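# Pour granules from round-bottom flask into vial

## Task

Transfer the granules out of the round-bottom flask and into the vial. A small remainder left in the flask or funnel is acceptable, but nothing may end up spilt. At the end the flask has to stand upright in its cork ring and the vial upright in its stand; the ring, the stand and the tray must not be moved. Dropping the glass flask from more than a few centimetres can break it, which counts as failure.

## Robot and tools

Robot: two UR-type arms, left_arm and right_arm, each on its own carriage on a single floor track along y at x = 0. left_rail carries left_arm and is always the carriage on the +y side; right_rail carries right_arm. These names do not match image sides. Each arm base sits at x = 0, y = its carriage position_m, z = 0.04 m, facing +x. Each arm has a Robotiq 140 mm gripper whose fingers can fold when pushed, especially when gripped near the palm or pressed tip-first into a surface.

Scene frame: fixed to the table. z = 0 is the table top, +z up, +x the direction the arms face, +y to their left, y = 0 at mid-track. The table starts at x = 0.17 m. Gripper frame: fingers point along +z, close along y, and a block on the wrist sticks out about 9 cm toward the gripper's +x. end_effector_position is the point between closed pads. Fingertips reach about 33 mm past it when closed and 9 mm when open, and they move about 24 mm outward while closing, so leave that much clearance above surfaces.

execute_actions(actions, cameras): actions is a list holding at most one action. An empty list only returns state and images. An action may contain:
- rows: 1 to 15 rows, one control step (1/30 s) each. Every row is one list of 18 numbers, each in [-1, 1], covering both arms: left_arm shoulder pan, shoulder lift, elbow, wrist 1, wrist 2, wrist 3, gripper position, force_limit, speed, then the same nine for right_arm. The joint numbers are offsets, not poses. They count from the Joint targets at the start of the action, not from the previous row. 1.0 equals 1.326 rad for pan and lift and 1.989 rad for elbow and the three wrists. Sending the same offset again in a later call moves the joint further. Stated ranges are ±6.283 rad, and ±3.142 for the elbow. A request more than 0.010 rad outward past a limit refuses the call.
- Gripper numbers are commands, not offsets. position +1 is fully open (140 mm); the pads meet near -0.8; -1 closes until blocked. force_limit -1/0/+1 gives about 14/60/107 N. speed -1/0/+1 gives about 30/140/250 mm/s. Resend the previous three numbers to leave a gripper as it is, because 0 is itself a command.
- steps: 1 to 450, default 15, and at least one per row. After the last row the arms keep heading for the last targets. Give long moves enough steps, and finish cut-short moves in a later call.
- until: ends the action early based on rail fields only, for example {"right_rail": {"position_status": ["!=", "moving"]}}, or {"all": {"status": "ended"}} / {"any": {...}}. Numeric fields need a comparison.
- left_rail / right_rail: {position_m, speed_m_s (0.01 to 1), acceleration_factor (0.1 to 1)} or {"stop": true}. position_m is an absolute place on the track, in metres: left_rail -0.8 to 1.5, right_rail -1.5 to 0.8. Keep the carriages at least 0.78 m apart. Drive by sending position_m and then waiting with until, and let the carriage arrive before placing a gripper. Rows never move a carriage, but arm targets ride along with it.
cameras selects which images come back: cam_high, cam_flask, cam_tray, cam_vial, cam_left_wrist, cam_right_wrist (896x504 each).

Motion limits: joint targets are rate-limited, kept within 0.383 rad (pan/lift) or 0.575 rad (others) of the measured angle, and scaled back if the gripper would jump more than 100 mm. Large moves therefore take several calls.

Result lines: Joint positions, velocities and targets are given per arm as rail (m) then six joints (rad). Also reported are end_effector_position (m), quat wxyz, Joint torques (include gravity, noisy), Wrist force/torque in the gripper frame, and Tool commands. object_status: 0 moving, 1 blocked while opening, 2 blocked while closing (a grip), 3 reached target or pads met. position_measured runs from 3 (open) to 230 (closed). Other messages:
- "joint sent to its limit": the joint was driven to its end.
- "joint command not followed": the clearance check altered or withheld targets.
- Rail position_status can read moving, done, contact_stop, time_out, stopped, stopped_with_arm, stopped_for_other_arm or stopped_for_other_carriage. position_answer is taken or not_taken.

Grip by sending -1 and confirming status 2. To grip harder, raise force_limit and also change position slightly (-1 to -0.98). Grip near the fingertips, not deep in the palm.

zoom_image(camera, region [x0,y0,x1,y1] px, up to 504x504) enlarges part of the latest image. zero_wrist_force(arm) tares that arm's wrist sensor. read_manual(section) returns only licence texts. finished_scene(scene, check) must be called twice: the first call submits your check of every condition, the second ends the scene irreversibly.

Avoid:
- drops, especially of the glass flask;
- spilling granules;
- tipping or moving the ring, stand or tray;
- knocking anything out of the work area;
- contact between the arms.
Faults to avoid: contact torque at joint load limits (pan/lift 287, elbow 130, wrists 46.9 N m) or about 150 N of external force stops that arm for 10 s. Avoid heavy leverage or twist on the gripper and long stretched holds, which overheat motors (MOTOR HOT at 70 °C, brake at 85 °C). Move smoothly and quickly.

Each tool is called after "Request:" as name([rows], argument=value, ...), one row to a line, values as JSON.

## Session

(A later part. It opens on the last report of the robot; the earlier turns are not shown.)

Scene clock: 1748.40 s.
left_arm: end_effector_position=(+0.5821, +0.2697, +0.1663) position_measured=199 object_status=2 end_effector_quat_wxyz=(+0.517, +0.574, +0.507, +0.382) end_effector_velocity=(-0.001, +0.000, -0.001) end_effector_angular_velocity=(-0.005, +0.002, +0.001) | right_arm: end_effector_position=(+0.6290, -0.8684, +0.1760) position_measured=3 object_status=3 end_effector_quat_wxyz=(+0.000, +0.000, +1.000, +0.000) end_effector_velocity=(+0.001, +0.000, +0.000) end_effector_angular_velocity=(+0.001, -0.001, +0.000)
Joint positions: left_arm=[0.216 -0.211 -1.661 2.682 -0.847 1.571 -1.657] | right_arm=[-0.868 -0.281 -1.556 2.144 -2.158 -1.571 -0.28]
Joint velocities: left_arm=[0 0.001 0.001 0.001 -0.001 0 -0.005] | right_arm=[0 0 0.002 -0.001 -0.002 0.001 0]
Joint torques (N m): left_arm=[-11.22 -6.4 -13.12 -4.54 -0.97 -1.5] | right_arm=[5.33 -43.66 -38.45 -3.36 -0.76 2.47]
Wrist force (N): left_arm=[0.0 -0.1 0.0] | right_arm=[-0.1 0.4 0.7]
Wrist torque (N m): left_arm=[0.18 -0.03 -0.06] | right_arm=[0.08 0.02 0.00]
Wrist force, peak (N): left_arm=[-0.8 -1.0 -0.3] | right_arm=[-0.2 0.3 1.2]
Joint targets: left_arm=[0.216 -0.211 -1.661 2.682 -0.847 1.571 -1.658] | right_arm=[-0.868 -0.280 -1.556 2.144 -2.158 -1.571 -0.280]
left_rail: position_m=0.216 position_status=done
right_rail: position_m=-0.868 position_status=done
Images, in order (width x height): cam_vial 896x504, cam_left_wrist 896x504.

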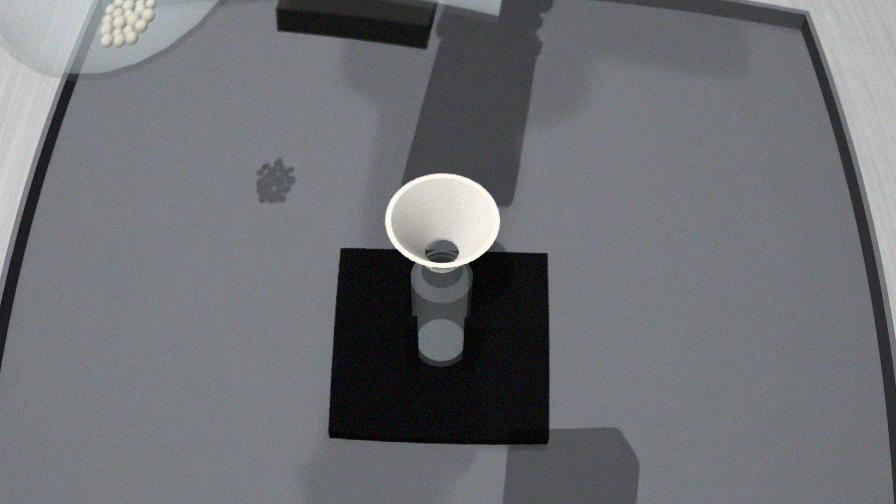

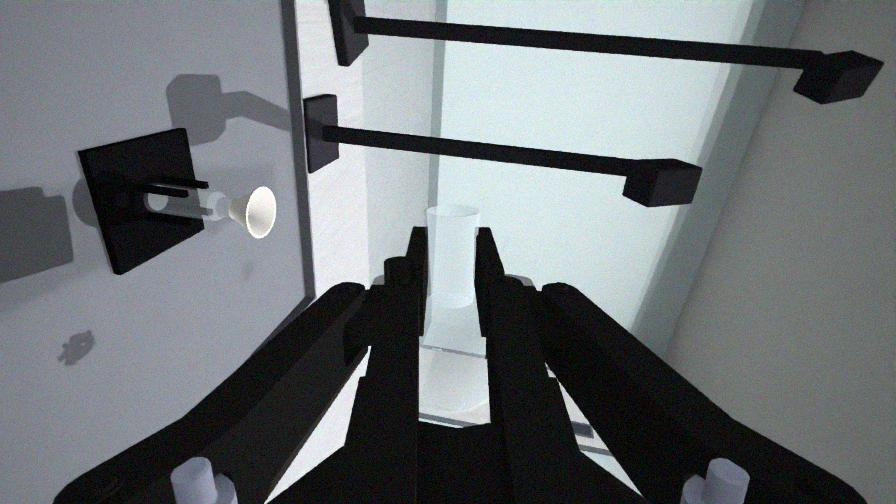

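Request:
execute_actions([
  {"rows": [
[-0.0001,0.00094,0.00019,-0.00082,0,-0.00391,-1,0,-0.6,0,0,0,0,0,0,1,1,1],
[-0.00039,0.00359,0.00073,-0.00313,0,-0.01493,-1,0,-0.6,0,0,0,0,0,0,1,1,1],
[-0.00083,0.00768,0.00156,-0.00669,0,-0.03195,-1,0,-0.6,0,0,0,0,0,0,1,1,1],
[-0.0014,0.01295,0.00263,-0.01128,0,-0.05388,-1,0,-0.6,0,0,0,0,0,0,1,1,1],
[-0.00206,0.01914,0.00388,-0.01668,0,-0.07964,-1,0,-0.6,0,0,0,0,0,0,1,1,1],
[-0.0028,0.02599,0.00527,-0.02264,0,-0.10813,-1,0,-0.6,0,0,0,0,0,0,1,1,1],
[-0.00358,0.03323,0.00674,-0.02895,0,-0.13826,-1,0,-0.6,0,0,0,0,0,0,1,1,1],
[-0.00438,0.0406,0.00824,-0.03538,0,-0.16893,-1,0,-0.6,0,0,0,0,0,0,1,1,1],
[-0.00516,0.04784,0.00971,-0.04169,0,-0.19906,-1,0,-0.6,0,0,0,0,0,0,1,1,1],
[-0.00589,0.05469,0.0111,-0.04765,0,-0.22755,-1,0,-0.6,0,0,0,0,0,0,1,1,1],
[-0.00656,0.06088,0.01235,-0.05305,0,-0.25331,-1,0,-0.6,0,0,0,0,0,0,1,1,1],
[-0.00713,0.06615,0.01342,-0.05764,0,-0.27524,-1,0,-0.6,0,0,0,0,0,0,1,1,1],
[-0.00757,0.07024,0.01425,-0.0612,0,-0.29226,-1,0,-0.6,0,0,0,0,0,0,1,1,1],
[-0.00785,0.07289,0.01479,-0.06351,0,-0.30328,-1,0,-0.6,0,0,0,0,0,0,1,1,1],
[-0.00796,0.07383,0.01498,-0.06433,0,-0.30719,-1,0,-0.6,0,0,0,0,0,0,1,1,1]
], "steps": 18},
], cameras=["cam_vial", "cam_tray", "cam_left_wrist"])

Scene clock: 1778.67 s.
left_arm: end_effector_position=(+0.5782, +0.2645, +0.1349) position_measured=199 object_status=2 end_effector_quat_wxyz=(+0.609, +0.398, +0.654, +0.206) end_effector_velocity=(+0.000, +0.000, +0.000) end_effector_angular_velocity=(-0.002, +0.000, +0.000) | right_arm: end_effector_position=(+0.6290, -0.8684, +0.1760) position_measured=3 object_status=3 end_effector_quat_wxyz=(+0.000, +0.000, +1.000, +0.000) end_effector_velocity=(+0.000, +0.000, -0.001) end_effector_angular_velocity=(+0.002, +0.002, -0.001)
Joint positions: left_arm=[0.216 -0.221 -1.563 2.712 -0.975 1.571 -2.268] | right_arm=[-0.868 -0.281 -1.556 2.144 -2.158 -1.571 -0.28]
Joint velocities: left_arm=[0 0 0 0 -0.001 0 -0.002] | right_arm=[0 -0.001 0.001 0 0.001 0.002 0]
Joint torques (N m): left_arm=[-10.6 -11.7 -7.68 -4.72 -0.73 -2.01] | right_arm=[5.9 -45.08 -39.05 -3.88 -0.86 2.48]
Wrist force (N): left_arm=[0.7 0.6 -0.1] | right_arm=[0.1 0.2 0.5]
Wrist torque (N m): left_arm=[0.24 -0.21 -0.13] | right_arm=[0.05 -0.02 0.00]
Wrist force, peak (N): left_arm=[1.2 -0.9 -0.4] | right_arm=[-0.3 0.5 1.0]
Joint targets: left_arm=[0.216 -0.221 -1.563 2.712 -0.975 1.571 -2.269] | right_arm=[-0.868 -0.280 -1.556 2.144 -2.158 -1.571 -0.280]
left_rail: position_m=0.216 position_status=done
right_rail: position_m=-0.868 position_status=done
Images, in order (width x height): cam_tray 896x504, cam_vial 896x504, cam_left_wrist 896x504.

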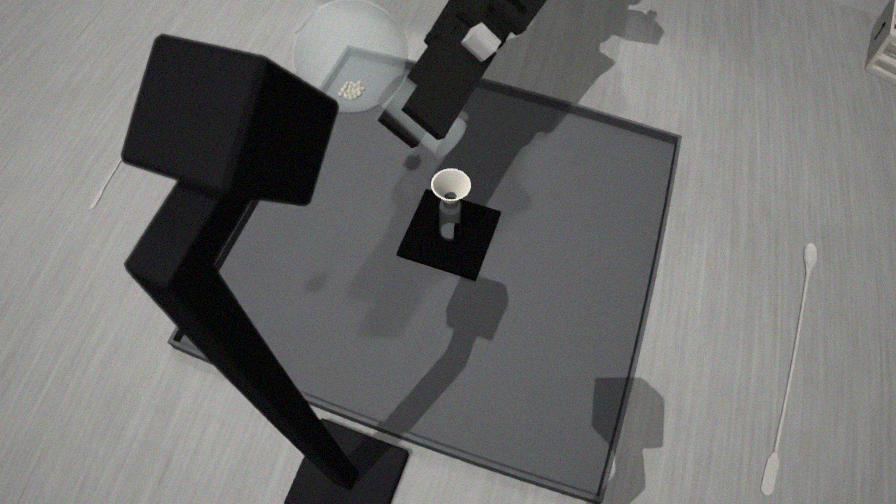

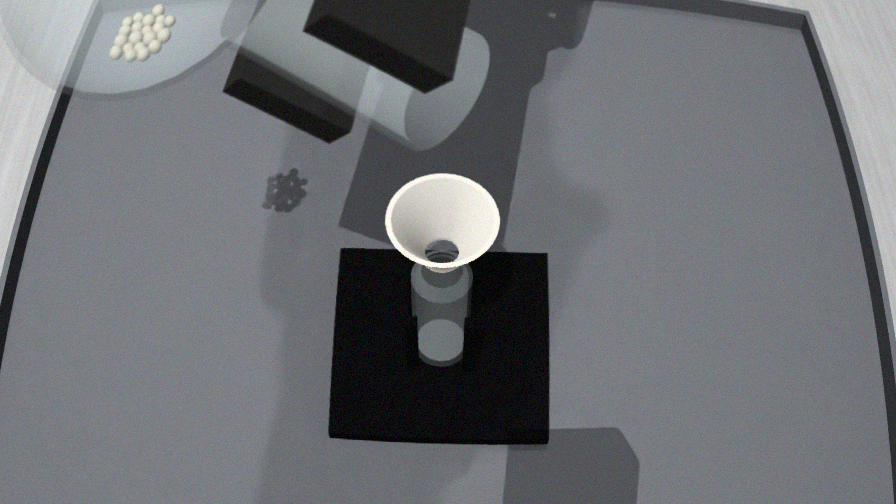

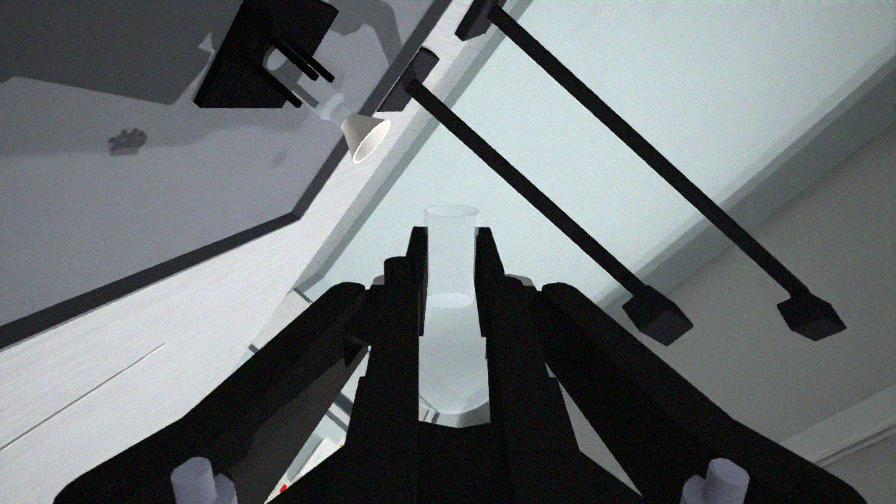

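Request:
zoom_image(camera="cam_vial", region=[220, 0, 560, 290])

Request:
zoom_image(camera="cam_tray", region=[290, 0, 570, 250])

Request:
zoom_image(camera="cam_left_wrist", region=[180, 0, 560, 300])

Scaled by 1.482 from the camera's 896x504 image, which has a finer 1280x720 frame.

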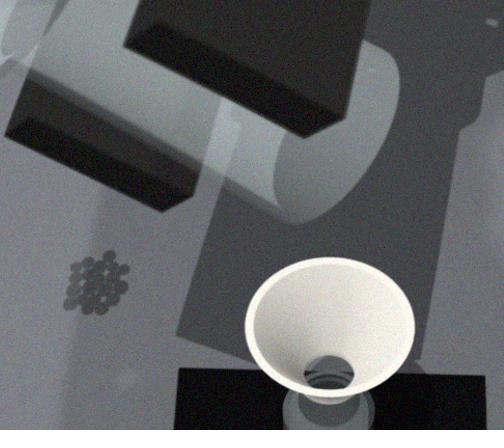

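Scaled by 1.800 from the camera's 896x504 image, which has a finer 1280x720 frame.

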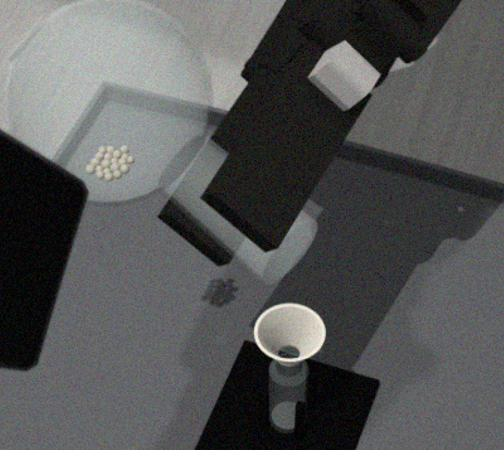

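Scaled by 1.326 from the camera's 896x504 image, which has a finer 1280x720 frame.

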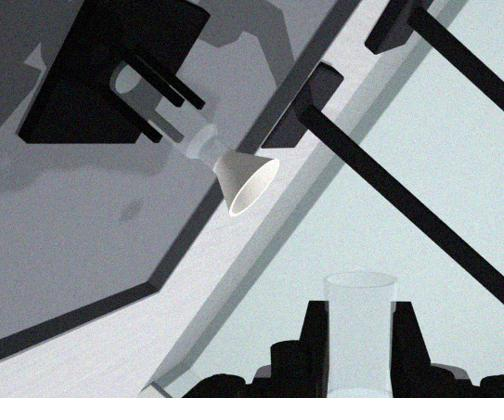

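Request:
execute_actions([
  {"rows": [
[0.00005,0.00102,0.00008,-0.00076,0,-0.00112,-1,0,-0.6,0,0,0,0,0,0,1,1,1],
[0.00019,0.00389,0.0003,-0.00289,0,-0.00426,-1,0,-0.6,0,0,0,0,0,0,1,1,1],
[0.00042,0.00833,0.00064,-0.00619,0,-0.00911,-1,0,-0.6,0,0,0,0,0,0,1,1,1],
[0.0007,0.01405,0.00108,-0.01044,0,-0.01537,-1,0,-0.6,0,0,0,0,0,0,1,1,1],
[0.00104,0.02076,0.0016,-0.01543,0,-0.02272,-1,0,-0.6,0,0,0,0,0,0,1,1,1],
[0.00141,0.02819,0.00218,-0.02095,0,-0.03085,-1,0,-0.6,0,0,0,0,0,0,1,1,1],
[0.0018,0.03605,0.00278,-0.02679,0,-0.03944,-1,0,-0.6,0,0,0,0,0,0,1,1,1],
[0.0022,0.04404,0.0034,-0.03274,0,-0.04819,-1,0,-0.6,0,0,0,0,0,0,1,1,1],
[0.00259,0.0519,0.004,-0.03858,0,-0.05678,-1,0,-0.6,0,0,0,0,0,0,1,1,1],
[0.00296,0.05933,0.00458,-0.0441,0,-0.06491,-1,0,-0.6,0,0,0,0,0,0,1,1,1],
[0.0033,0.06604,0.0051,-0.04909,0,-0.07226,-1,0,-0.6,0,0,0,0,0,0,1,1,1],
[0.00358,0.07176,0.00554,-0.05334,0,-0.07852,-1,0,-0.6,0,0,0,0,0,0,1,1,1],
[0.00381,0.0762,0.00588,-0.05664,0,-0.08337,-1,0,-0.6,0,0,0,0,0,0,1,1,1],
[0.00395,0.07907,0.0061,-0.05877,0,-0.08651,-1,0,-0.6,0,0,0,0,0,0,1,1,1],
[0.004,0.08009,0.00618,-0.05953,0,-0.08763,-1,0,-0.6,0,0,0,0,0,0,1,1,1]
], "steps": 18},
], cameras=["cam_vial", "cam_tray", "cam_left_wrist"])

Request:
zoom_image(camera="cam_vial", region=[300, 60, 600, 310])

Request:
zoom_image(camera="cam_tray", region=[360, 70, 560, 250])

Request:
zoom_image(camera="cam_left_wrist", region=[300, 0, 600, 260])

Scene clock: 1840.47 s.
left_arm: end_effector_position=(+0.5795, +0.2672, +0.1069) position_measured=199 object_status=2 end_effector_quat_wxyz=(+0.624, +0.338, +0.687, +0.154) end_effector_velocity=(+0.000, +0.000, +0.000) end_effector_angular_velocity=(-0.003, +0.000, +0.001) | right_arm: end_effector_position=(+0.6290, -0.8684, +0.1760) position_measured=3 object_status=3 end_effector_quat_wxyz=(+0.000, +0.000, +1.000, +0.000) end_effector_velocity=(+0.000, +0.001, +0.001) end_effector_angular_velocity=(+0.001, -0.001, +0.001)
Joint positions: left_arm=[0.216 -0.216 -1.457 2.724 -1.093 1.571 -2.443] | right_arm=[-0.868 -0.281 -1.556 2.144 -2.158 -1.571 -0.281]
Joint velocities: left_arm=[0 0.001 0.002 0 -0.002 0.001 -0.003] | right_arm=[0 0.001 -0.001 0 0 0.001 0]
Joint torques (N m): left_arm=[13.24 -18.77 -3.07 -3.63 -0.39 -2.37] | right_arm=[2.01 -44.11 -38.92 -4.04 -0.86 2.35]
Wrist force (N): left_arm=[1.0 0.2 0.1] | right_arm=[-0.1 0.3 0.3]
Wrist torque (N m): left_arm=[0.14 -0.32 -0.07] | right_arm=[0.06 0.03 0.01]
Wrist force, peak (N): left_arm=[1.1 0.2 -0.8] | right_arm=[-0.4 0.6 1.0]
Joint targets: left_arm=[0.216 -0.216 -1.457 2.724 -1.093 1.571 -2.443] | right_arm=[-0.868 -0.280 -1.556 2.144 -2.158 -1.571 -0.280]
left_rail: position_m=0.216 position_status=done
right_rail: position_m=-0.868 position_status=done
Images, in order (width x height): cam_tray 896x504, cam_vial 896x504, cam_left_wrist 896x504.

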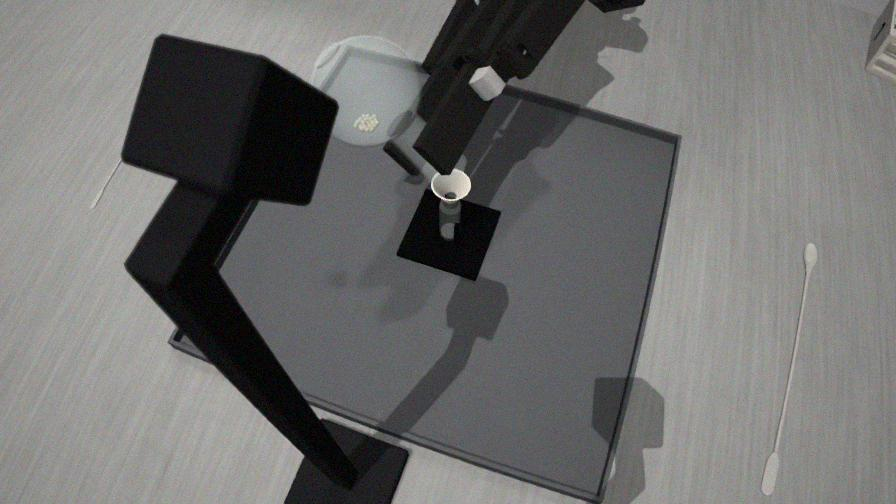

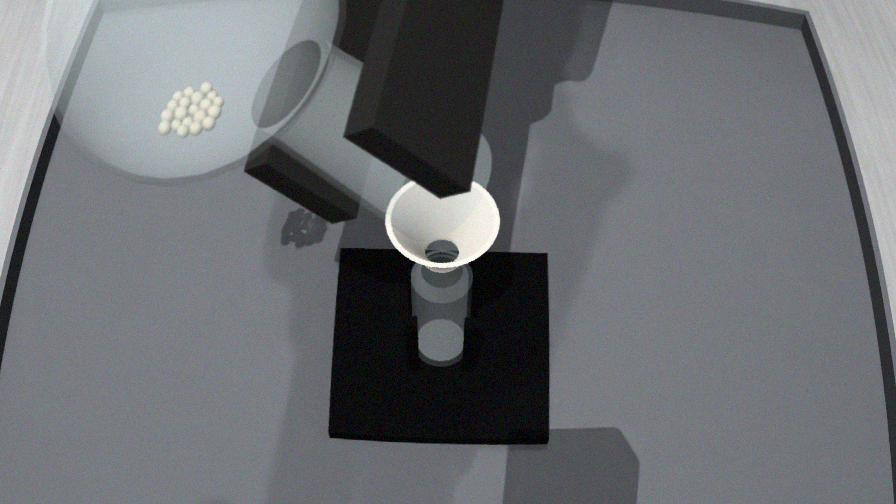

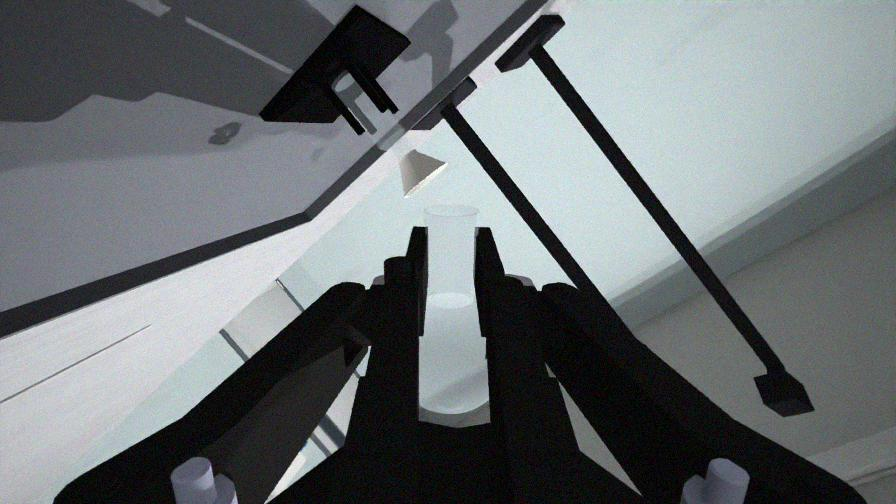

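Scaled by 1.680 from the camera's 896x504 image, which has a finer 1280x720 frame.

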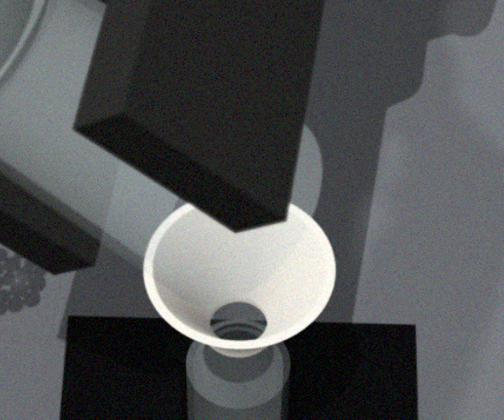

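Scaled by 2.520 from the camera's 896x504 image, which has a finer 1280x720 frame.

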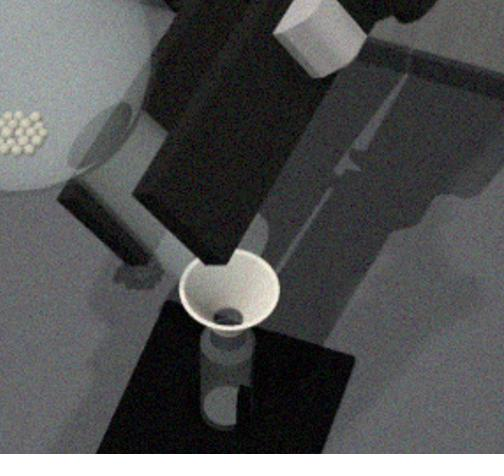

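Scaled by 1.680 from the camera's 896x504 image, which has a finer 1280x720 frame.

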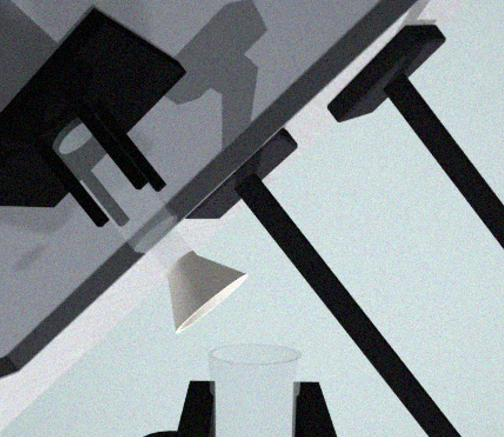

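Request:
zoom_image(camera="cam_vial", region=[360, 110, 530, 280])

Request:
zoom_image(camera="cam_tray", region=[400, 130, 500, 230])

Scaled by 2.965 from the camera's 896x504 image, which has a finer 1280x720 frame.

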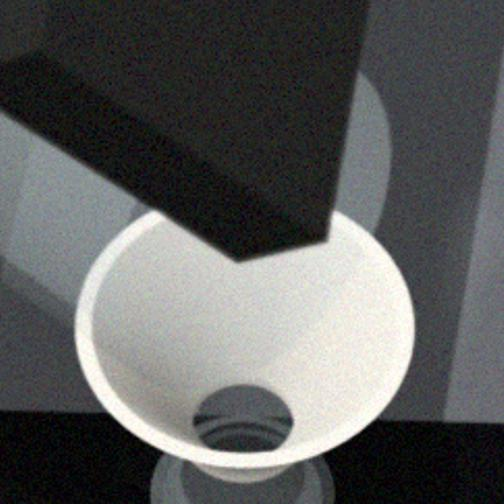

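Scaled by 5.040 from the camera's 896x504 image, which has a finer 1280x720 frame.

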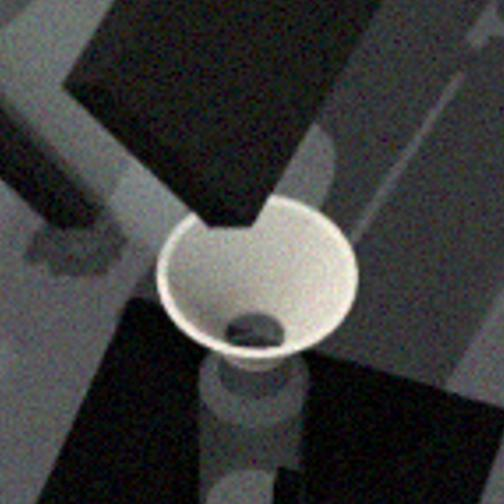

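Request:
zoom_image(camera="cam_left_wrist", region=[380, 130, 500, 250])

Scaled by 4.200 from the camera's 896x504 image, which has a finer 1280x720 frame.

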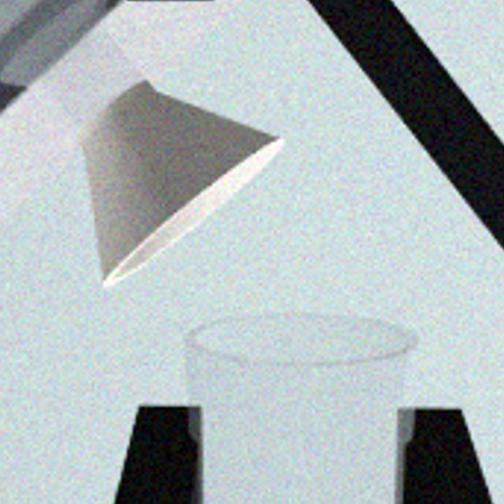

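Request:
execute_actions([
  {"rows": [
[0,0.0002,0.00004,-0.00017,0,-0.00034,-1,0,-0.6,0,0,0,0,0,0,1,1,1],
[0.00004,0.00074,0.00017,-0.00067,0,-0.00128,-1,0,-0.6,0,0,0,0,0,0,1,1,1],
[0.00009,0.00159,0.00036,-0.00143,0,-0.00275,-1,0,-0.6,0,0,0,0,0,0,1,1,1],
[0.00016,0.00269,0.00061,-0.00241,0,-0.00463,-1,0,-0.6,0,0,0,0,0,0,1,1,1],
[0.00023,0.00397,0.0009,-0.00356,0,-0.00684,-1,0,-0.6,0,0,0,0,0,0,1,1,1],
[0.00032,0.00539,0.00122,-0.00483,0,-0.00929,-1,0,-0.6,0,0,0,0,0,0,1,1,1],
[0.00041,0.00689,0.00156,-0.00618,0,-0.01188,-1,0,-0.6,0,0,0,0,0,0,1,1,1],
[0.00049,0.00842,0.00191,-0.00755,0,-0.01452,-1,0,-0.6,0,0,0,0,0,0,1,1,1],
[0.00058,0.00992,0.00225,-0.0089,0,-0.01711,-1,0,-0.6,0,0,0,0,0,0,1,1,1],
[0.00067,0.01134,0.00257,-0.01017,0,-0.01956,-1,0,-0.6,0,0,0,0,0,0,1,1,1],
[0.00074,0.01262,0.00286,-0.01132,0,-0.02177,-1,0,-0.6,0,0,0,0,0,0,1,1,1],
[0.00081,0.01372,0.00311,-0.0123,0,-0.02365,-1,0,-0.6,0,0,0,0,0,0,1,1,1],
[0.00086,0.01457,0.0033,-0.01306,0,-0.02512,-1,0,-0.6,0,0,0,0,0,0,1,1,1],
[0.00089,0.01511,0.00343,-0.01356,0,-0.02606,-1,0,-0.6,0,0,0,0,0,0,1,1,1],
[0.0009,0.01531,0.00347,-0.01373,0,-0.0264,-1,0,-0.6,0,0,0,0,0,0,1,1,1]
], "steps": 18},
], cameras=["cam_vial", "cam_tray", "cam_left_wrist"])

Request:
zoom_image(camera="cam_vial", region=[360, 110, 530, 280])

Request:
zoom_image(camera="cam_tray", region=[400, 130, 500, 230])

Request:
zoom_image(camera="cam_left_wrist", region=[390, 130, 510, 250])

Scene clock: 1908.30 s.
left_arm: end_effector_position=(+0.5770, +0.2685, +0.1009) position_measured=199 object_status=2 end_effector_quat_wxyz=(+0.628, +0.320, +0.696, +0.138) end_effector_velocity=(-0.001, -0.001, -0.001) end_effector_angular_velocity=(-0.003, +0.001, -0.002) | right_arm: end_effector_position=(+0.6290, -0.8684, +0.1760) position_measured=3 object_status=3 end_effector_quat_wxyz=(+0.000, +0.000, +1.000, +0.000) end_effector_velocity=(+0.000, -0.001, +0.000) end_effector_angular_velocity=(-0.001, +0.000, -0.001)
Joint positions: left_arm=[0.216 -0.215 -1.436 2.731 -1.121 1.571 -2.495] | right_arm=[-0.868 -0.281 -1.556 2.144 -2.158 -1.571 -0.281]
Joint velocities: left_arm=[0 -0.001 0.001 0.001 -0.002 0.002 -0.003] | right_arm=[0 -0.001 -0.001 0 0.001 -0.001 0]
Joint torques (N m): left_arm=[12.23 -19.58 -1.19 -3.62 -0.15 -2.43] | right_arm=[0.91 -43.19 -39.3 -3.94 -0.6 2.39]
Wrist force (N): left_arm=[0.7 -0.2 0.0] | right_arm=[-0.1 0.3 0.6]
Wrist torque (N m): left_arm=[0.02 -0.25 -0.07] | right_arm=[0.08 0.01 0.01]
Wrist force, peak (N): left_arm=[1.4 0.4 -0.4] | right_arm=[-0.3 0.5 1.2]
Joint targets: left_arm=[0.216 -0.215 -1.436 2.731 -1.121 1.571 -2.496] | right_arm=[-0.868 -0.280 -1.556 2.144 -2.158 -1.571 -0.280]
left_rail: position_m=0.216 position_status=done
right_rail: position_m=-0.868 position_status=done
Images, in order (width x height): cam_tray 896x504, cam_vial 896x504, cam_left_wrist 896x504.

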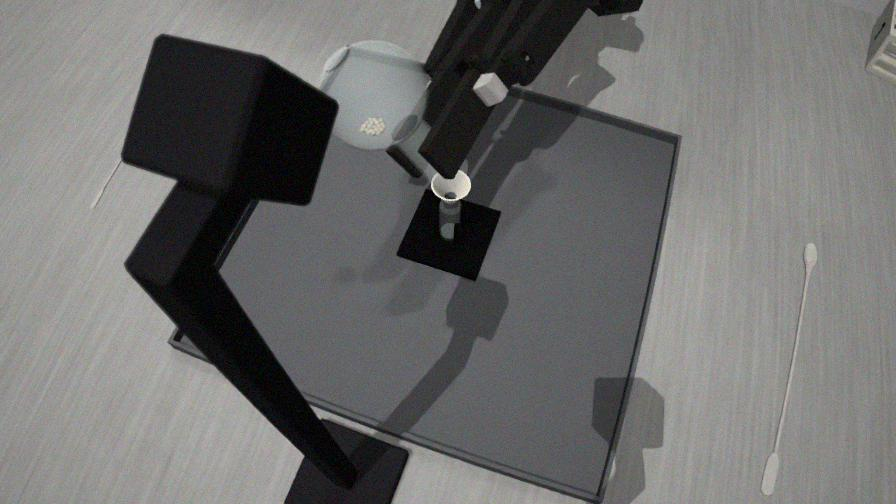

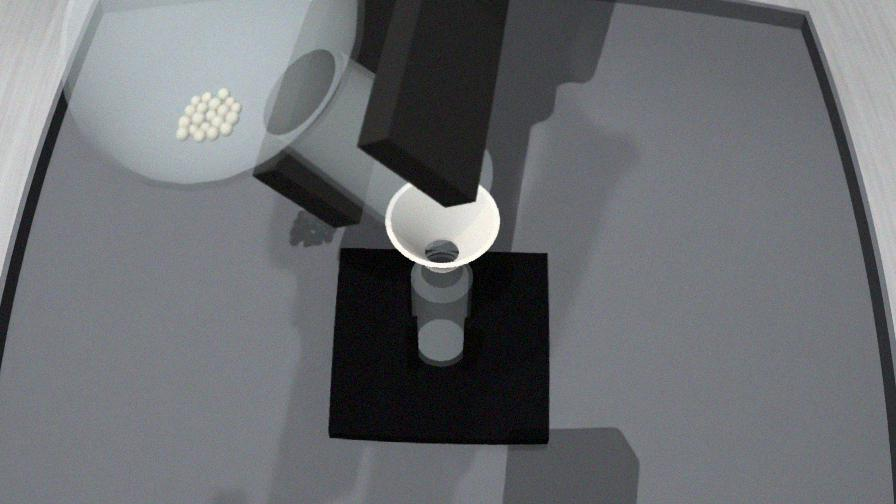

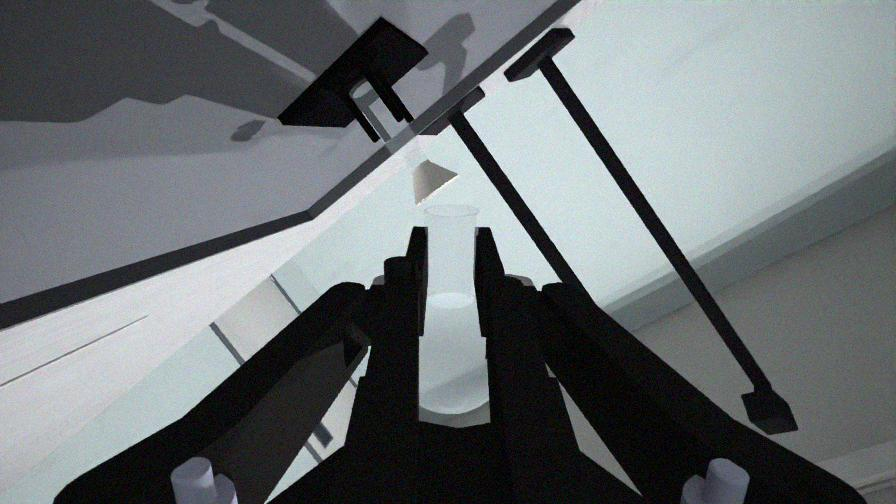

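Scaled by 2.965 from the camera's 896x504 image, which has a finer 1280x720 frame.

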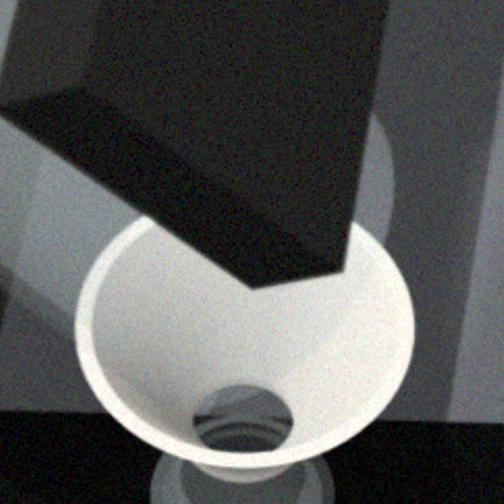

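Scaled by 5.040 from the camera's 896x504 image, which has a finer 1280x720 frame.

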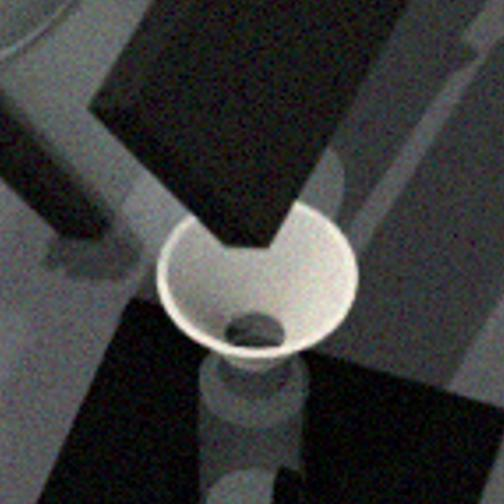

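Scaled by 4.200 from the camera's 896x504 image, which has a finer 1280x720 frame.

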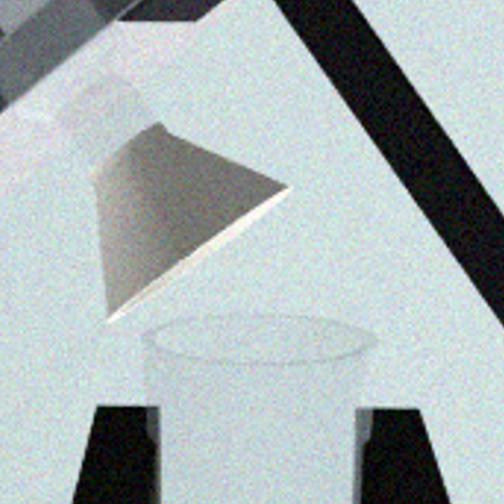

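Request:
execute_actions([
  {"rows": [
[0.00005,0.00005,0,-0.00003,0,-0.00067,-1,0,-0.6,0,0,0,0,0,0,1,1,1],
[0.00019,0.00018,-0.00002,-0.0001,0,-0.00256,-1,0,-0.6,0,0,0,0,0,0,1,1,1],
[0.0004,0.00039,-0.00004,-0.00021,0,-0.00548,-1,0,-0.6,0,0,0,0,0,0,1,1,1],
[0.00068,0.00066,-0.00007,-0.00036,0,-0.00923,-1,0,-0.6,0,0,0,0,0,0,1,1,1],
[0.001,0.00098,-0.00011,-0.00053,0,-0.01365,-1,0,-0.6,0,0,0,0,0,0,1,1,1],
[0.00136,0.00133,-0.00015,-0.00073,0,-0.01853,-1,0,-0.6,0,0,0,0,0,0,1,1,1],
[0.00173,0.0017,-0.00019,-0.00093,0,-0.0237,-1,0,-0.6,0,0,0,0,0,0,1,1,1],
[0.00212,0.00207,-0.00023,-0.00113,0,-0.02895,-1,0,-0.6,0,0,0,0,0,0,1,1,1],
[0.00249,0.00244,-0.00027,-0.00133,0,-0.03412,-1,0,-0.6,0,0,0,0,0,0,1,1,1],
[0.00285,0.00279,-0.00031,-0.00153,0,-0.039,-1,0,-0.6,0,0,0,0,0,0,1,1,1],
[0.00317,0.00311,-0.00035,-0.0017,0,-0.04342,-1,0,-0.6,0,0,0,0,0,0,1,1,1],
[0.00345,0.00338,-0.00038,-0.00185,0,-0.04717,-1,0,-0.6,0,0,0,0,0,0,1,1,1],
[0.00366,0.00359,-0.0004,-0.00196,0,-0.05009,-1,0,-0.6,0,0,0,0,0,0,1,1,1],
[0.0038,0.00372,-0.00041,-0.00203,0,-0.05198,-1,0,-0.6,0,0,0,0,0,0,1,1,1],
[0.00385,0.00377,-0.00042,-0.00206,0,-0.05265,-1,0,-0.6,0,0,0,0,0,0,1,1,1]
], "steps": 18},
], cameras=["cam_vial", "cam_left_wrist"])

Request:
zoom_image(camera="cam_left_wrist", region=[390, 140, 510, 260])

Scene clock: 2022.83 s.
left_arm: end_effector_position=(+0.5774, +0.2713, +0.0998) position_measured=199 object_status=2 end_effector_quat_wxyz=(+0.634, +0.281, +0.713, +0.106) end_effector_velocity=(-0.001, +0.000, -0.001) end_effector_angular_velocity=(-0.003, +0.002, +0.000) | right_arm: end_effector_position=(+0.6290, -0.8684, +0.1760) position_measured=3 object_status=3 end_effector_quat_wxyz=(+0.000, +0.000, +1.000, +0.000) end_effector_velocity=(-0.001, +0.001, +0.000) end_effector_angular_velocity=(+0.000, +0.001, +0.001)
Joint positions: left_arm=[0.216 -0.21 -1.431 2.73 -1.125 1.571 -2.6] | right_arm=[-0.868 -0.281 -1.556 2.144 -2.158 -1.571 -0.281]
Joint velocities: left_arm=[0 0 0 0.001 0 0.001 -0.003] | right_arm=[0 0.001 -0.001 0 0.002 0 0]
Joint torques (N m): left_arm=[13.27 -15.72 -24.99 -4.48 -0.15 -2.57] | right_arm=[4.77 -45.26 -39.2 -4.34 -0.69 2.61]
Wrist force (N): left_arm=[0.6 -0.3 -0.3] | right_arm=[0.0 0.0 0.4]
Wrist torque (N m): left_arm=[-0.01 -0.24 -0.07] | right_arm=[0.00 -0.01 0.01]
Wrist force, peak (N): left_arm=[0.9 -0.3 -0.7] | right_arm=[0.2 0.3 1.2]
Joint targets: left_arm=[0.216 -0.210 -1.431 2.730 -1.125 1.571 -2.600] | right_arm=[-0.868 -0.280 -1.556 2.144 -2.158 -1.571 -0.280]
left_rail: position_m=0.216 position_status=done
right_rail: position_m=-0.868 position_status=done
Images, in order (width x height): cam_vial 896x504, cam_left_wrist 896x504.

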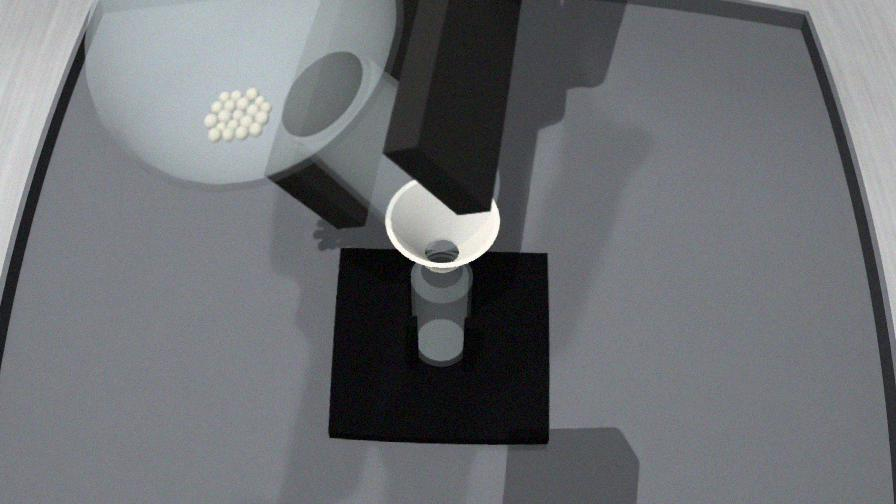

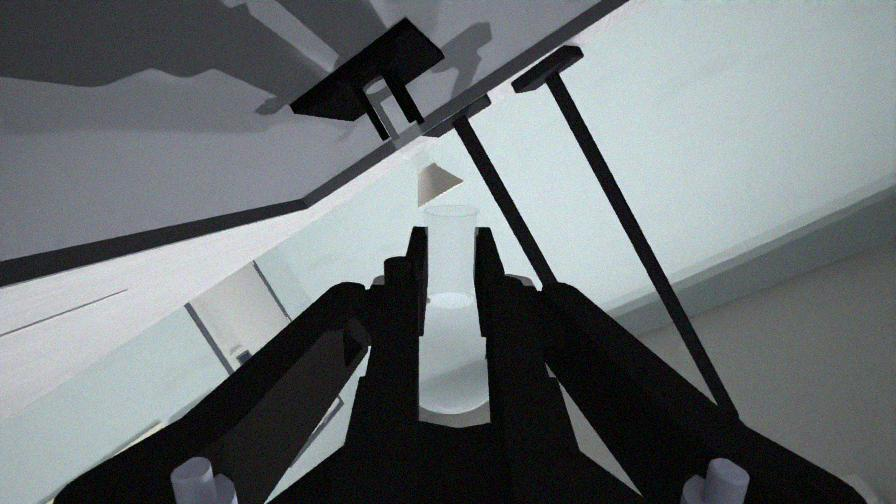

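Scaled by 4.200 from the camera's 896x504 image, which has a finer 1280x720 frame.

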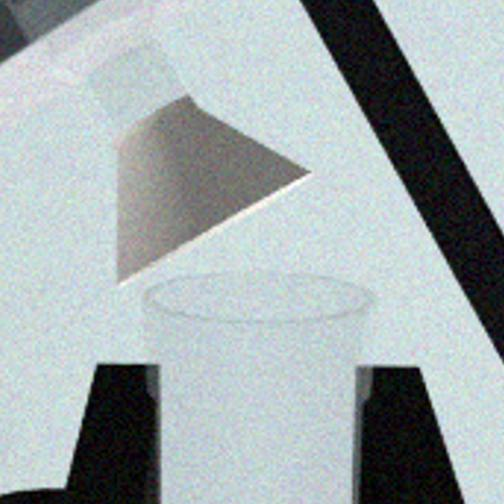

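Request:
execute_actions([
  {"rows": [
[0.00003,0,-0.00001,0.00001,0,-0.00045,-1,0,-0.6,0,0,0,0,0,0,1,1,1],
[0.0001,0.00001,-0.00003,0.00002,0,-0.00171,-1,0,-0.6,0,0,0,0,0,0,1,1,1],
[0.00021,0.00003,-0.00006,0.00004,0,-0.00365,-1,0,-0.6,0,0,0,0,0,0,1,1,1],
[0.00036,0.00005,-0.0001,0.00007,0,-0.00616,-1,0,-0.6,0,0,0,0,0,0,1,1,1],
[0.00053,0.00008,-0.00014,0.0001,0,-0.0091,-1,0,-0.6,0,0,0,0,0,0,1,1,1],
[0.00072,0.00011,-0.00019,0.00014,0,-0.01236,-1,0,-0.6,0,0,0,0,0,0,1,1,1],
[0.00092,0.00014,-0.00025,0.00018,0,-0.0158,-1,0,-0.6,0,0,0,0,0,0,1,1,1],
[0.00112,0.00016,-0.0003,0.00022,0,-0.0193,-1,0,-0.6,0,0,0,0,0,0,1,1,1],
[0.00132,0.00019,-0.00036,0.00026,0,-0.02274,-1,0,-0.6,0,0,0,0,0,0,1,1,1],
[0.00151,0.00022,-0.00041,0.0003,0,-0.026,-1,0,-0.6,0,0,0,0,0,0,1,1,1],
[0.00168,0.00025,-0.00045,0.00033,0,-0.02894,-1,0,-0.6,0,0,0,0,0,0,1,1,1],
[0.00183,0.00027,-0.00049,0.00036,0,-0.03145,-1,0,-0.6,0,0,0,0,0,0,1,1,1],
[0.00194,0.00029,-0.00052,0.00038,0,-0.03339,-1,0,-0.6,0,0,0,0,0,0,1,1,1],
[0.00201,0.0003,-0.00054,0.00039,0,-0.03465,-1,0,-0.6,0,0,0,0,0,0,1,1,1],
[0.00204,0.0003,-0.00055,0.0004,0,-0.0351,-1,0,-0.6,0,0,0,0,0,0,1,1,1]
], "steps": 18},
], cameras=["cam_vial", "cam_left_wrist"])

Scene clock: 2080.67 s.
left_arm: end_effector_position=(+0.5779, +0.2727, +0.0999) position_measured=199 object_status=2 end_effector_quat_wxyz=(+0.637, +0.255, +0.722, +0.085) end_effector_velocity=(+0.000, +0.000, +0.000) end_effector_angular_velocity=(-0.003, +0.001, +0.001) | right_arm: end_effector_position=(+0.6290, -0.8684, +0.1760) position_measured=3 object_status=3 end_effector_quat_wxyz=(+0.000, +0.000, +1.000, +0.000) end_effector_velocity=(+0.000, +0.000, +0.000) end_effector_angular_velocity=(+0.001, +0.000, +0.000)
Joint positions: left_arm=[0.216 -0.207 -1.431 2.729 -1.124 1.571 -2.67] | right_arm=[-0.868 -0.281 -1.556 2.144 -2.158 -1.571 -0.28]
Joint velocities: left_arm=[0 0 0 0 0 -0.001 -0.003] | right_arm=[0 -0.001 0 0.001 0 0.001 0]
Joint torques (N m): left_arm=[12.93 -16.86 -25.53 -0.28 -0.11 -3.4] | right_arm=[6.63 -45 -41.52 -4.31 -0.41 2.25]
Wrist force (N): left_arm=[0.5 0.3 -0.5] | right_arm=[0.2 0.3 0.6]
Wrist torque (N m): left_arm=[0.09 -0.21 -0.10] | right_arm=[0.08 -0.05 0.00]
Wrist force, peak (N): left_arm=[0.7 -0.5 -0.8] | right_arm=[-0.2 0.9 0.9]
Joint targets: left_arm=[0.216 -0.207 -1.431 2.729 -1.124 1.571 -2.670] | right_arm=[-0.868 -0.280 -1.556 2.144 -2.158 -1.571 -0.280]
left_rail: position_m=0.216 position_status=done
right_rail: position_m=-0.868 position_status=done
Images, in order (width x height): cam_vial 896x504, cam_left_wrist 896x504.

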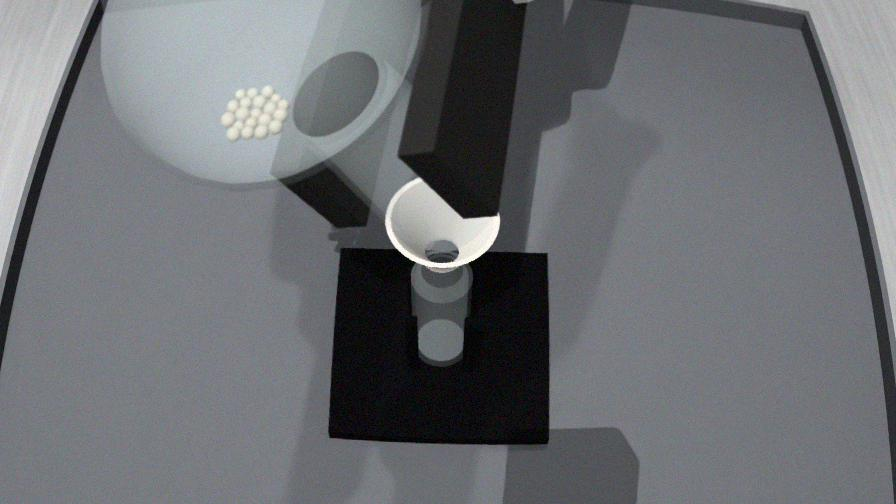

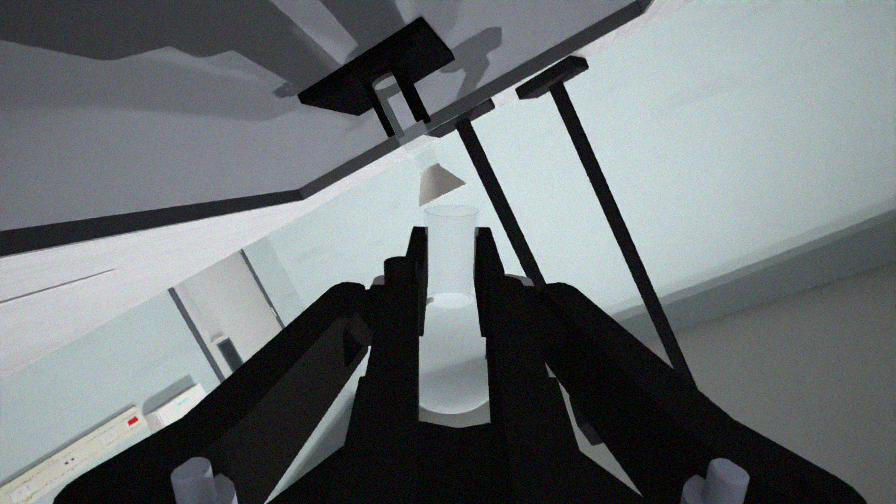

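Request:
execute_actions([
  {"rows": [
[0.00003,0.00001,-0.00001,0,0,-0.00045,-1,0,-0.6,0,0,0,0,0,0,1,1,1],
[0.0001,0.00003,-0.00003,0,0,-0.00171,-1,0,-0.6,0,0,0,0,0,0,1,1,1],
[0.00021,0.00007,-0.00006,0.00001,0,-0.00365,-1,0,-0.6,0,0,0,0,0,0,1,1,1],
[0.00036,0.00011,-0.0001,0.00002,0,-0.00616,-1,0,-0.6,0,0,0,0,0,0,1,1,1],
[0.00053,0.00017,-0.00014,0.00003,0,-0.0091,-1,0,-0.6,0,0,0,0,0,0,1,1,1],
[0.00072,0.00023,-0.00019,0.00004,0,-0.01236,-1,0,-0.6,0,0,0,0,0,0,1,1,1],
[0.00092,0.00029,-0.00025,0.00005,0,-0.0158,-1,0,-0.6,0,0,0,0,0,0,1,1,1],
[0.00112,0.00036,-0.0003,0.00005,0,-0.0193,-1,0,-0.6,0,0,0,0,0,0,1,1,1],
[0.00132,0.00042,-0.00036,0.00006,0,-0.02274,-1,0,-0.6,0,0,0,0,0,0,1,1,1],
[0.00151,0.00048,-0.00041,0.00007,0,-0.026,-1,0,-0.6,0,0,0,0,0,0,1,1,1],
[0.00168,0.00054,-0.00045,0.00008,0,-0.02894,-1,0,-0.6,0,0,0,0,0,0,1,1,1],
[0.00183,0.00058,-0.00049,0.00009,0,-0.03145,-1,0,-0.6,0,0,0,0,0,0,1,1,1],
[0.00194,0.00062,-0.00052,0.0001,0,-0.03339,-1,0,-0.6,0,0,0,0,0,0,1,1,1],
[0.00201,0.00064,-0.00054,0.0001,0,-0.03465,-1,0,-0.6,0,0,0,0,0,0,1,1,1],
[0.00204,0.00065,-0.00055,0.0001,0,-0.0351,-1,0,-0.6,0,0,0,0,0,0,1,1,1]
], "steps": 18},
], cameras=["cam_vial", "cam_left_wrist"])

Scene clock: 2093.57 s.
left_arm: end_effector_position=(+0.5784, +0.2741, +0.0998) position_measured=199 object_status=2 end_effector_quat_wxyz=(+0.640, +0.229, +0.731, +0.064) end_effector_velocity=(+0.000, +0.000, +0.000) end_effector_angular_velocity=(-0.002, +0.001, -0.001) | right_arm: end_effector_position=(+0.6290, -0.8684, +0.1760) position_measured=3 object_status=3 end_effector_quat_wxyz=(+0.000, +0.000, +1.000, +0.000) end_effector_velocity=(+0.000, +0.000, +0.000) end_effector_angular_velocity=(+0.000, +0.000, +0.000)
Joint positions: left_arm=[0.216 -0.204 -1.43 2.728 -1.124 1.571 -2.74] | right_arm=[-0.868 -0.281 -1.556 2.144 -2.158 -1.571 -0.28]
Joint velocities: left_arm=[0 0 0 0 0 0 -0.002] | right_arm=[0 0 0 0 0 0 0]
Joint torques (N m): left_arm=[13.71 -17.14 -25.76 -0.71 0.18 -2.19] | right_arm=[7.72 -45.63 -40.58 -4.33 -0.29 1.69]
Wrist force (N): left_arm=[0.8 0.0 -0.3] | right_arm=[0.0 0.2 0.8]
Wrist torque (N m): left_arm=[0.03 -0.30 -0.08] | right_arm=[0.05 0.00 0.01]
Wrist force, peak (N): left_arm=[1.1 0.5 -0.6] | right_arm=[-0.2 0.6 1.2]
Joint targets: left_arm=[0.216 -0.204 -1.430 2.728 -1.124 1.571 -2.740] | right_arm=[-0.868 -0.280 -1.556 2.144 -2.158 -1.571 -0.280]
left_rail: position_m=0.216 position_status=done
right_rail: position_m=-0.868 position_status=done
Images, in order (width x height): cam_vial 896x504, cam_left_wrist 896x504.

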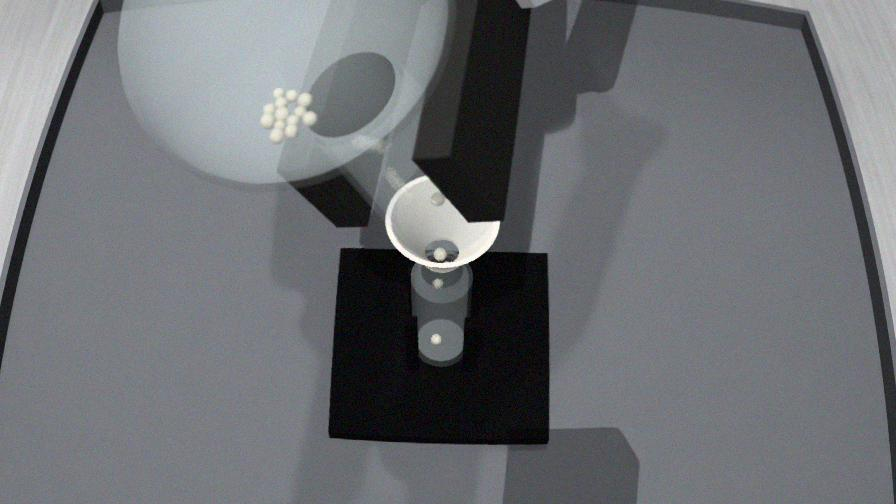

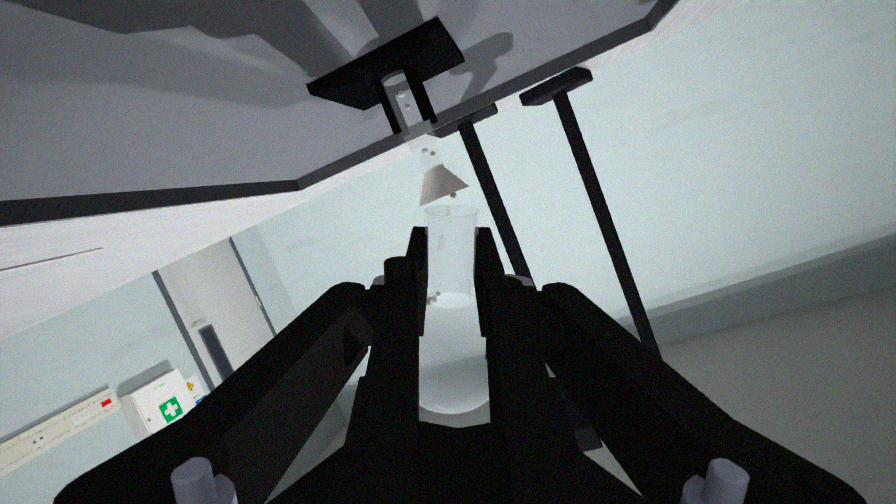

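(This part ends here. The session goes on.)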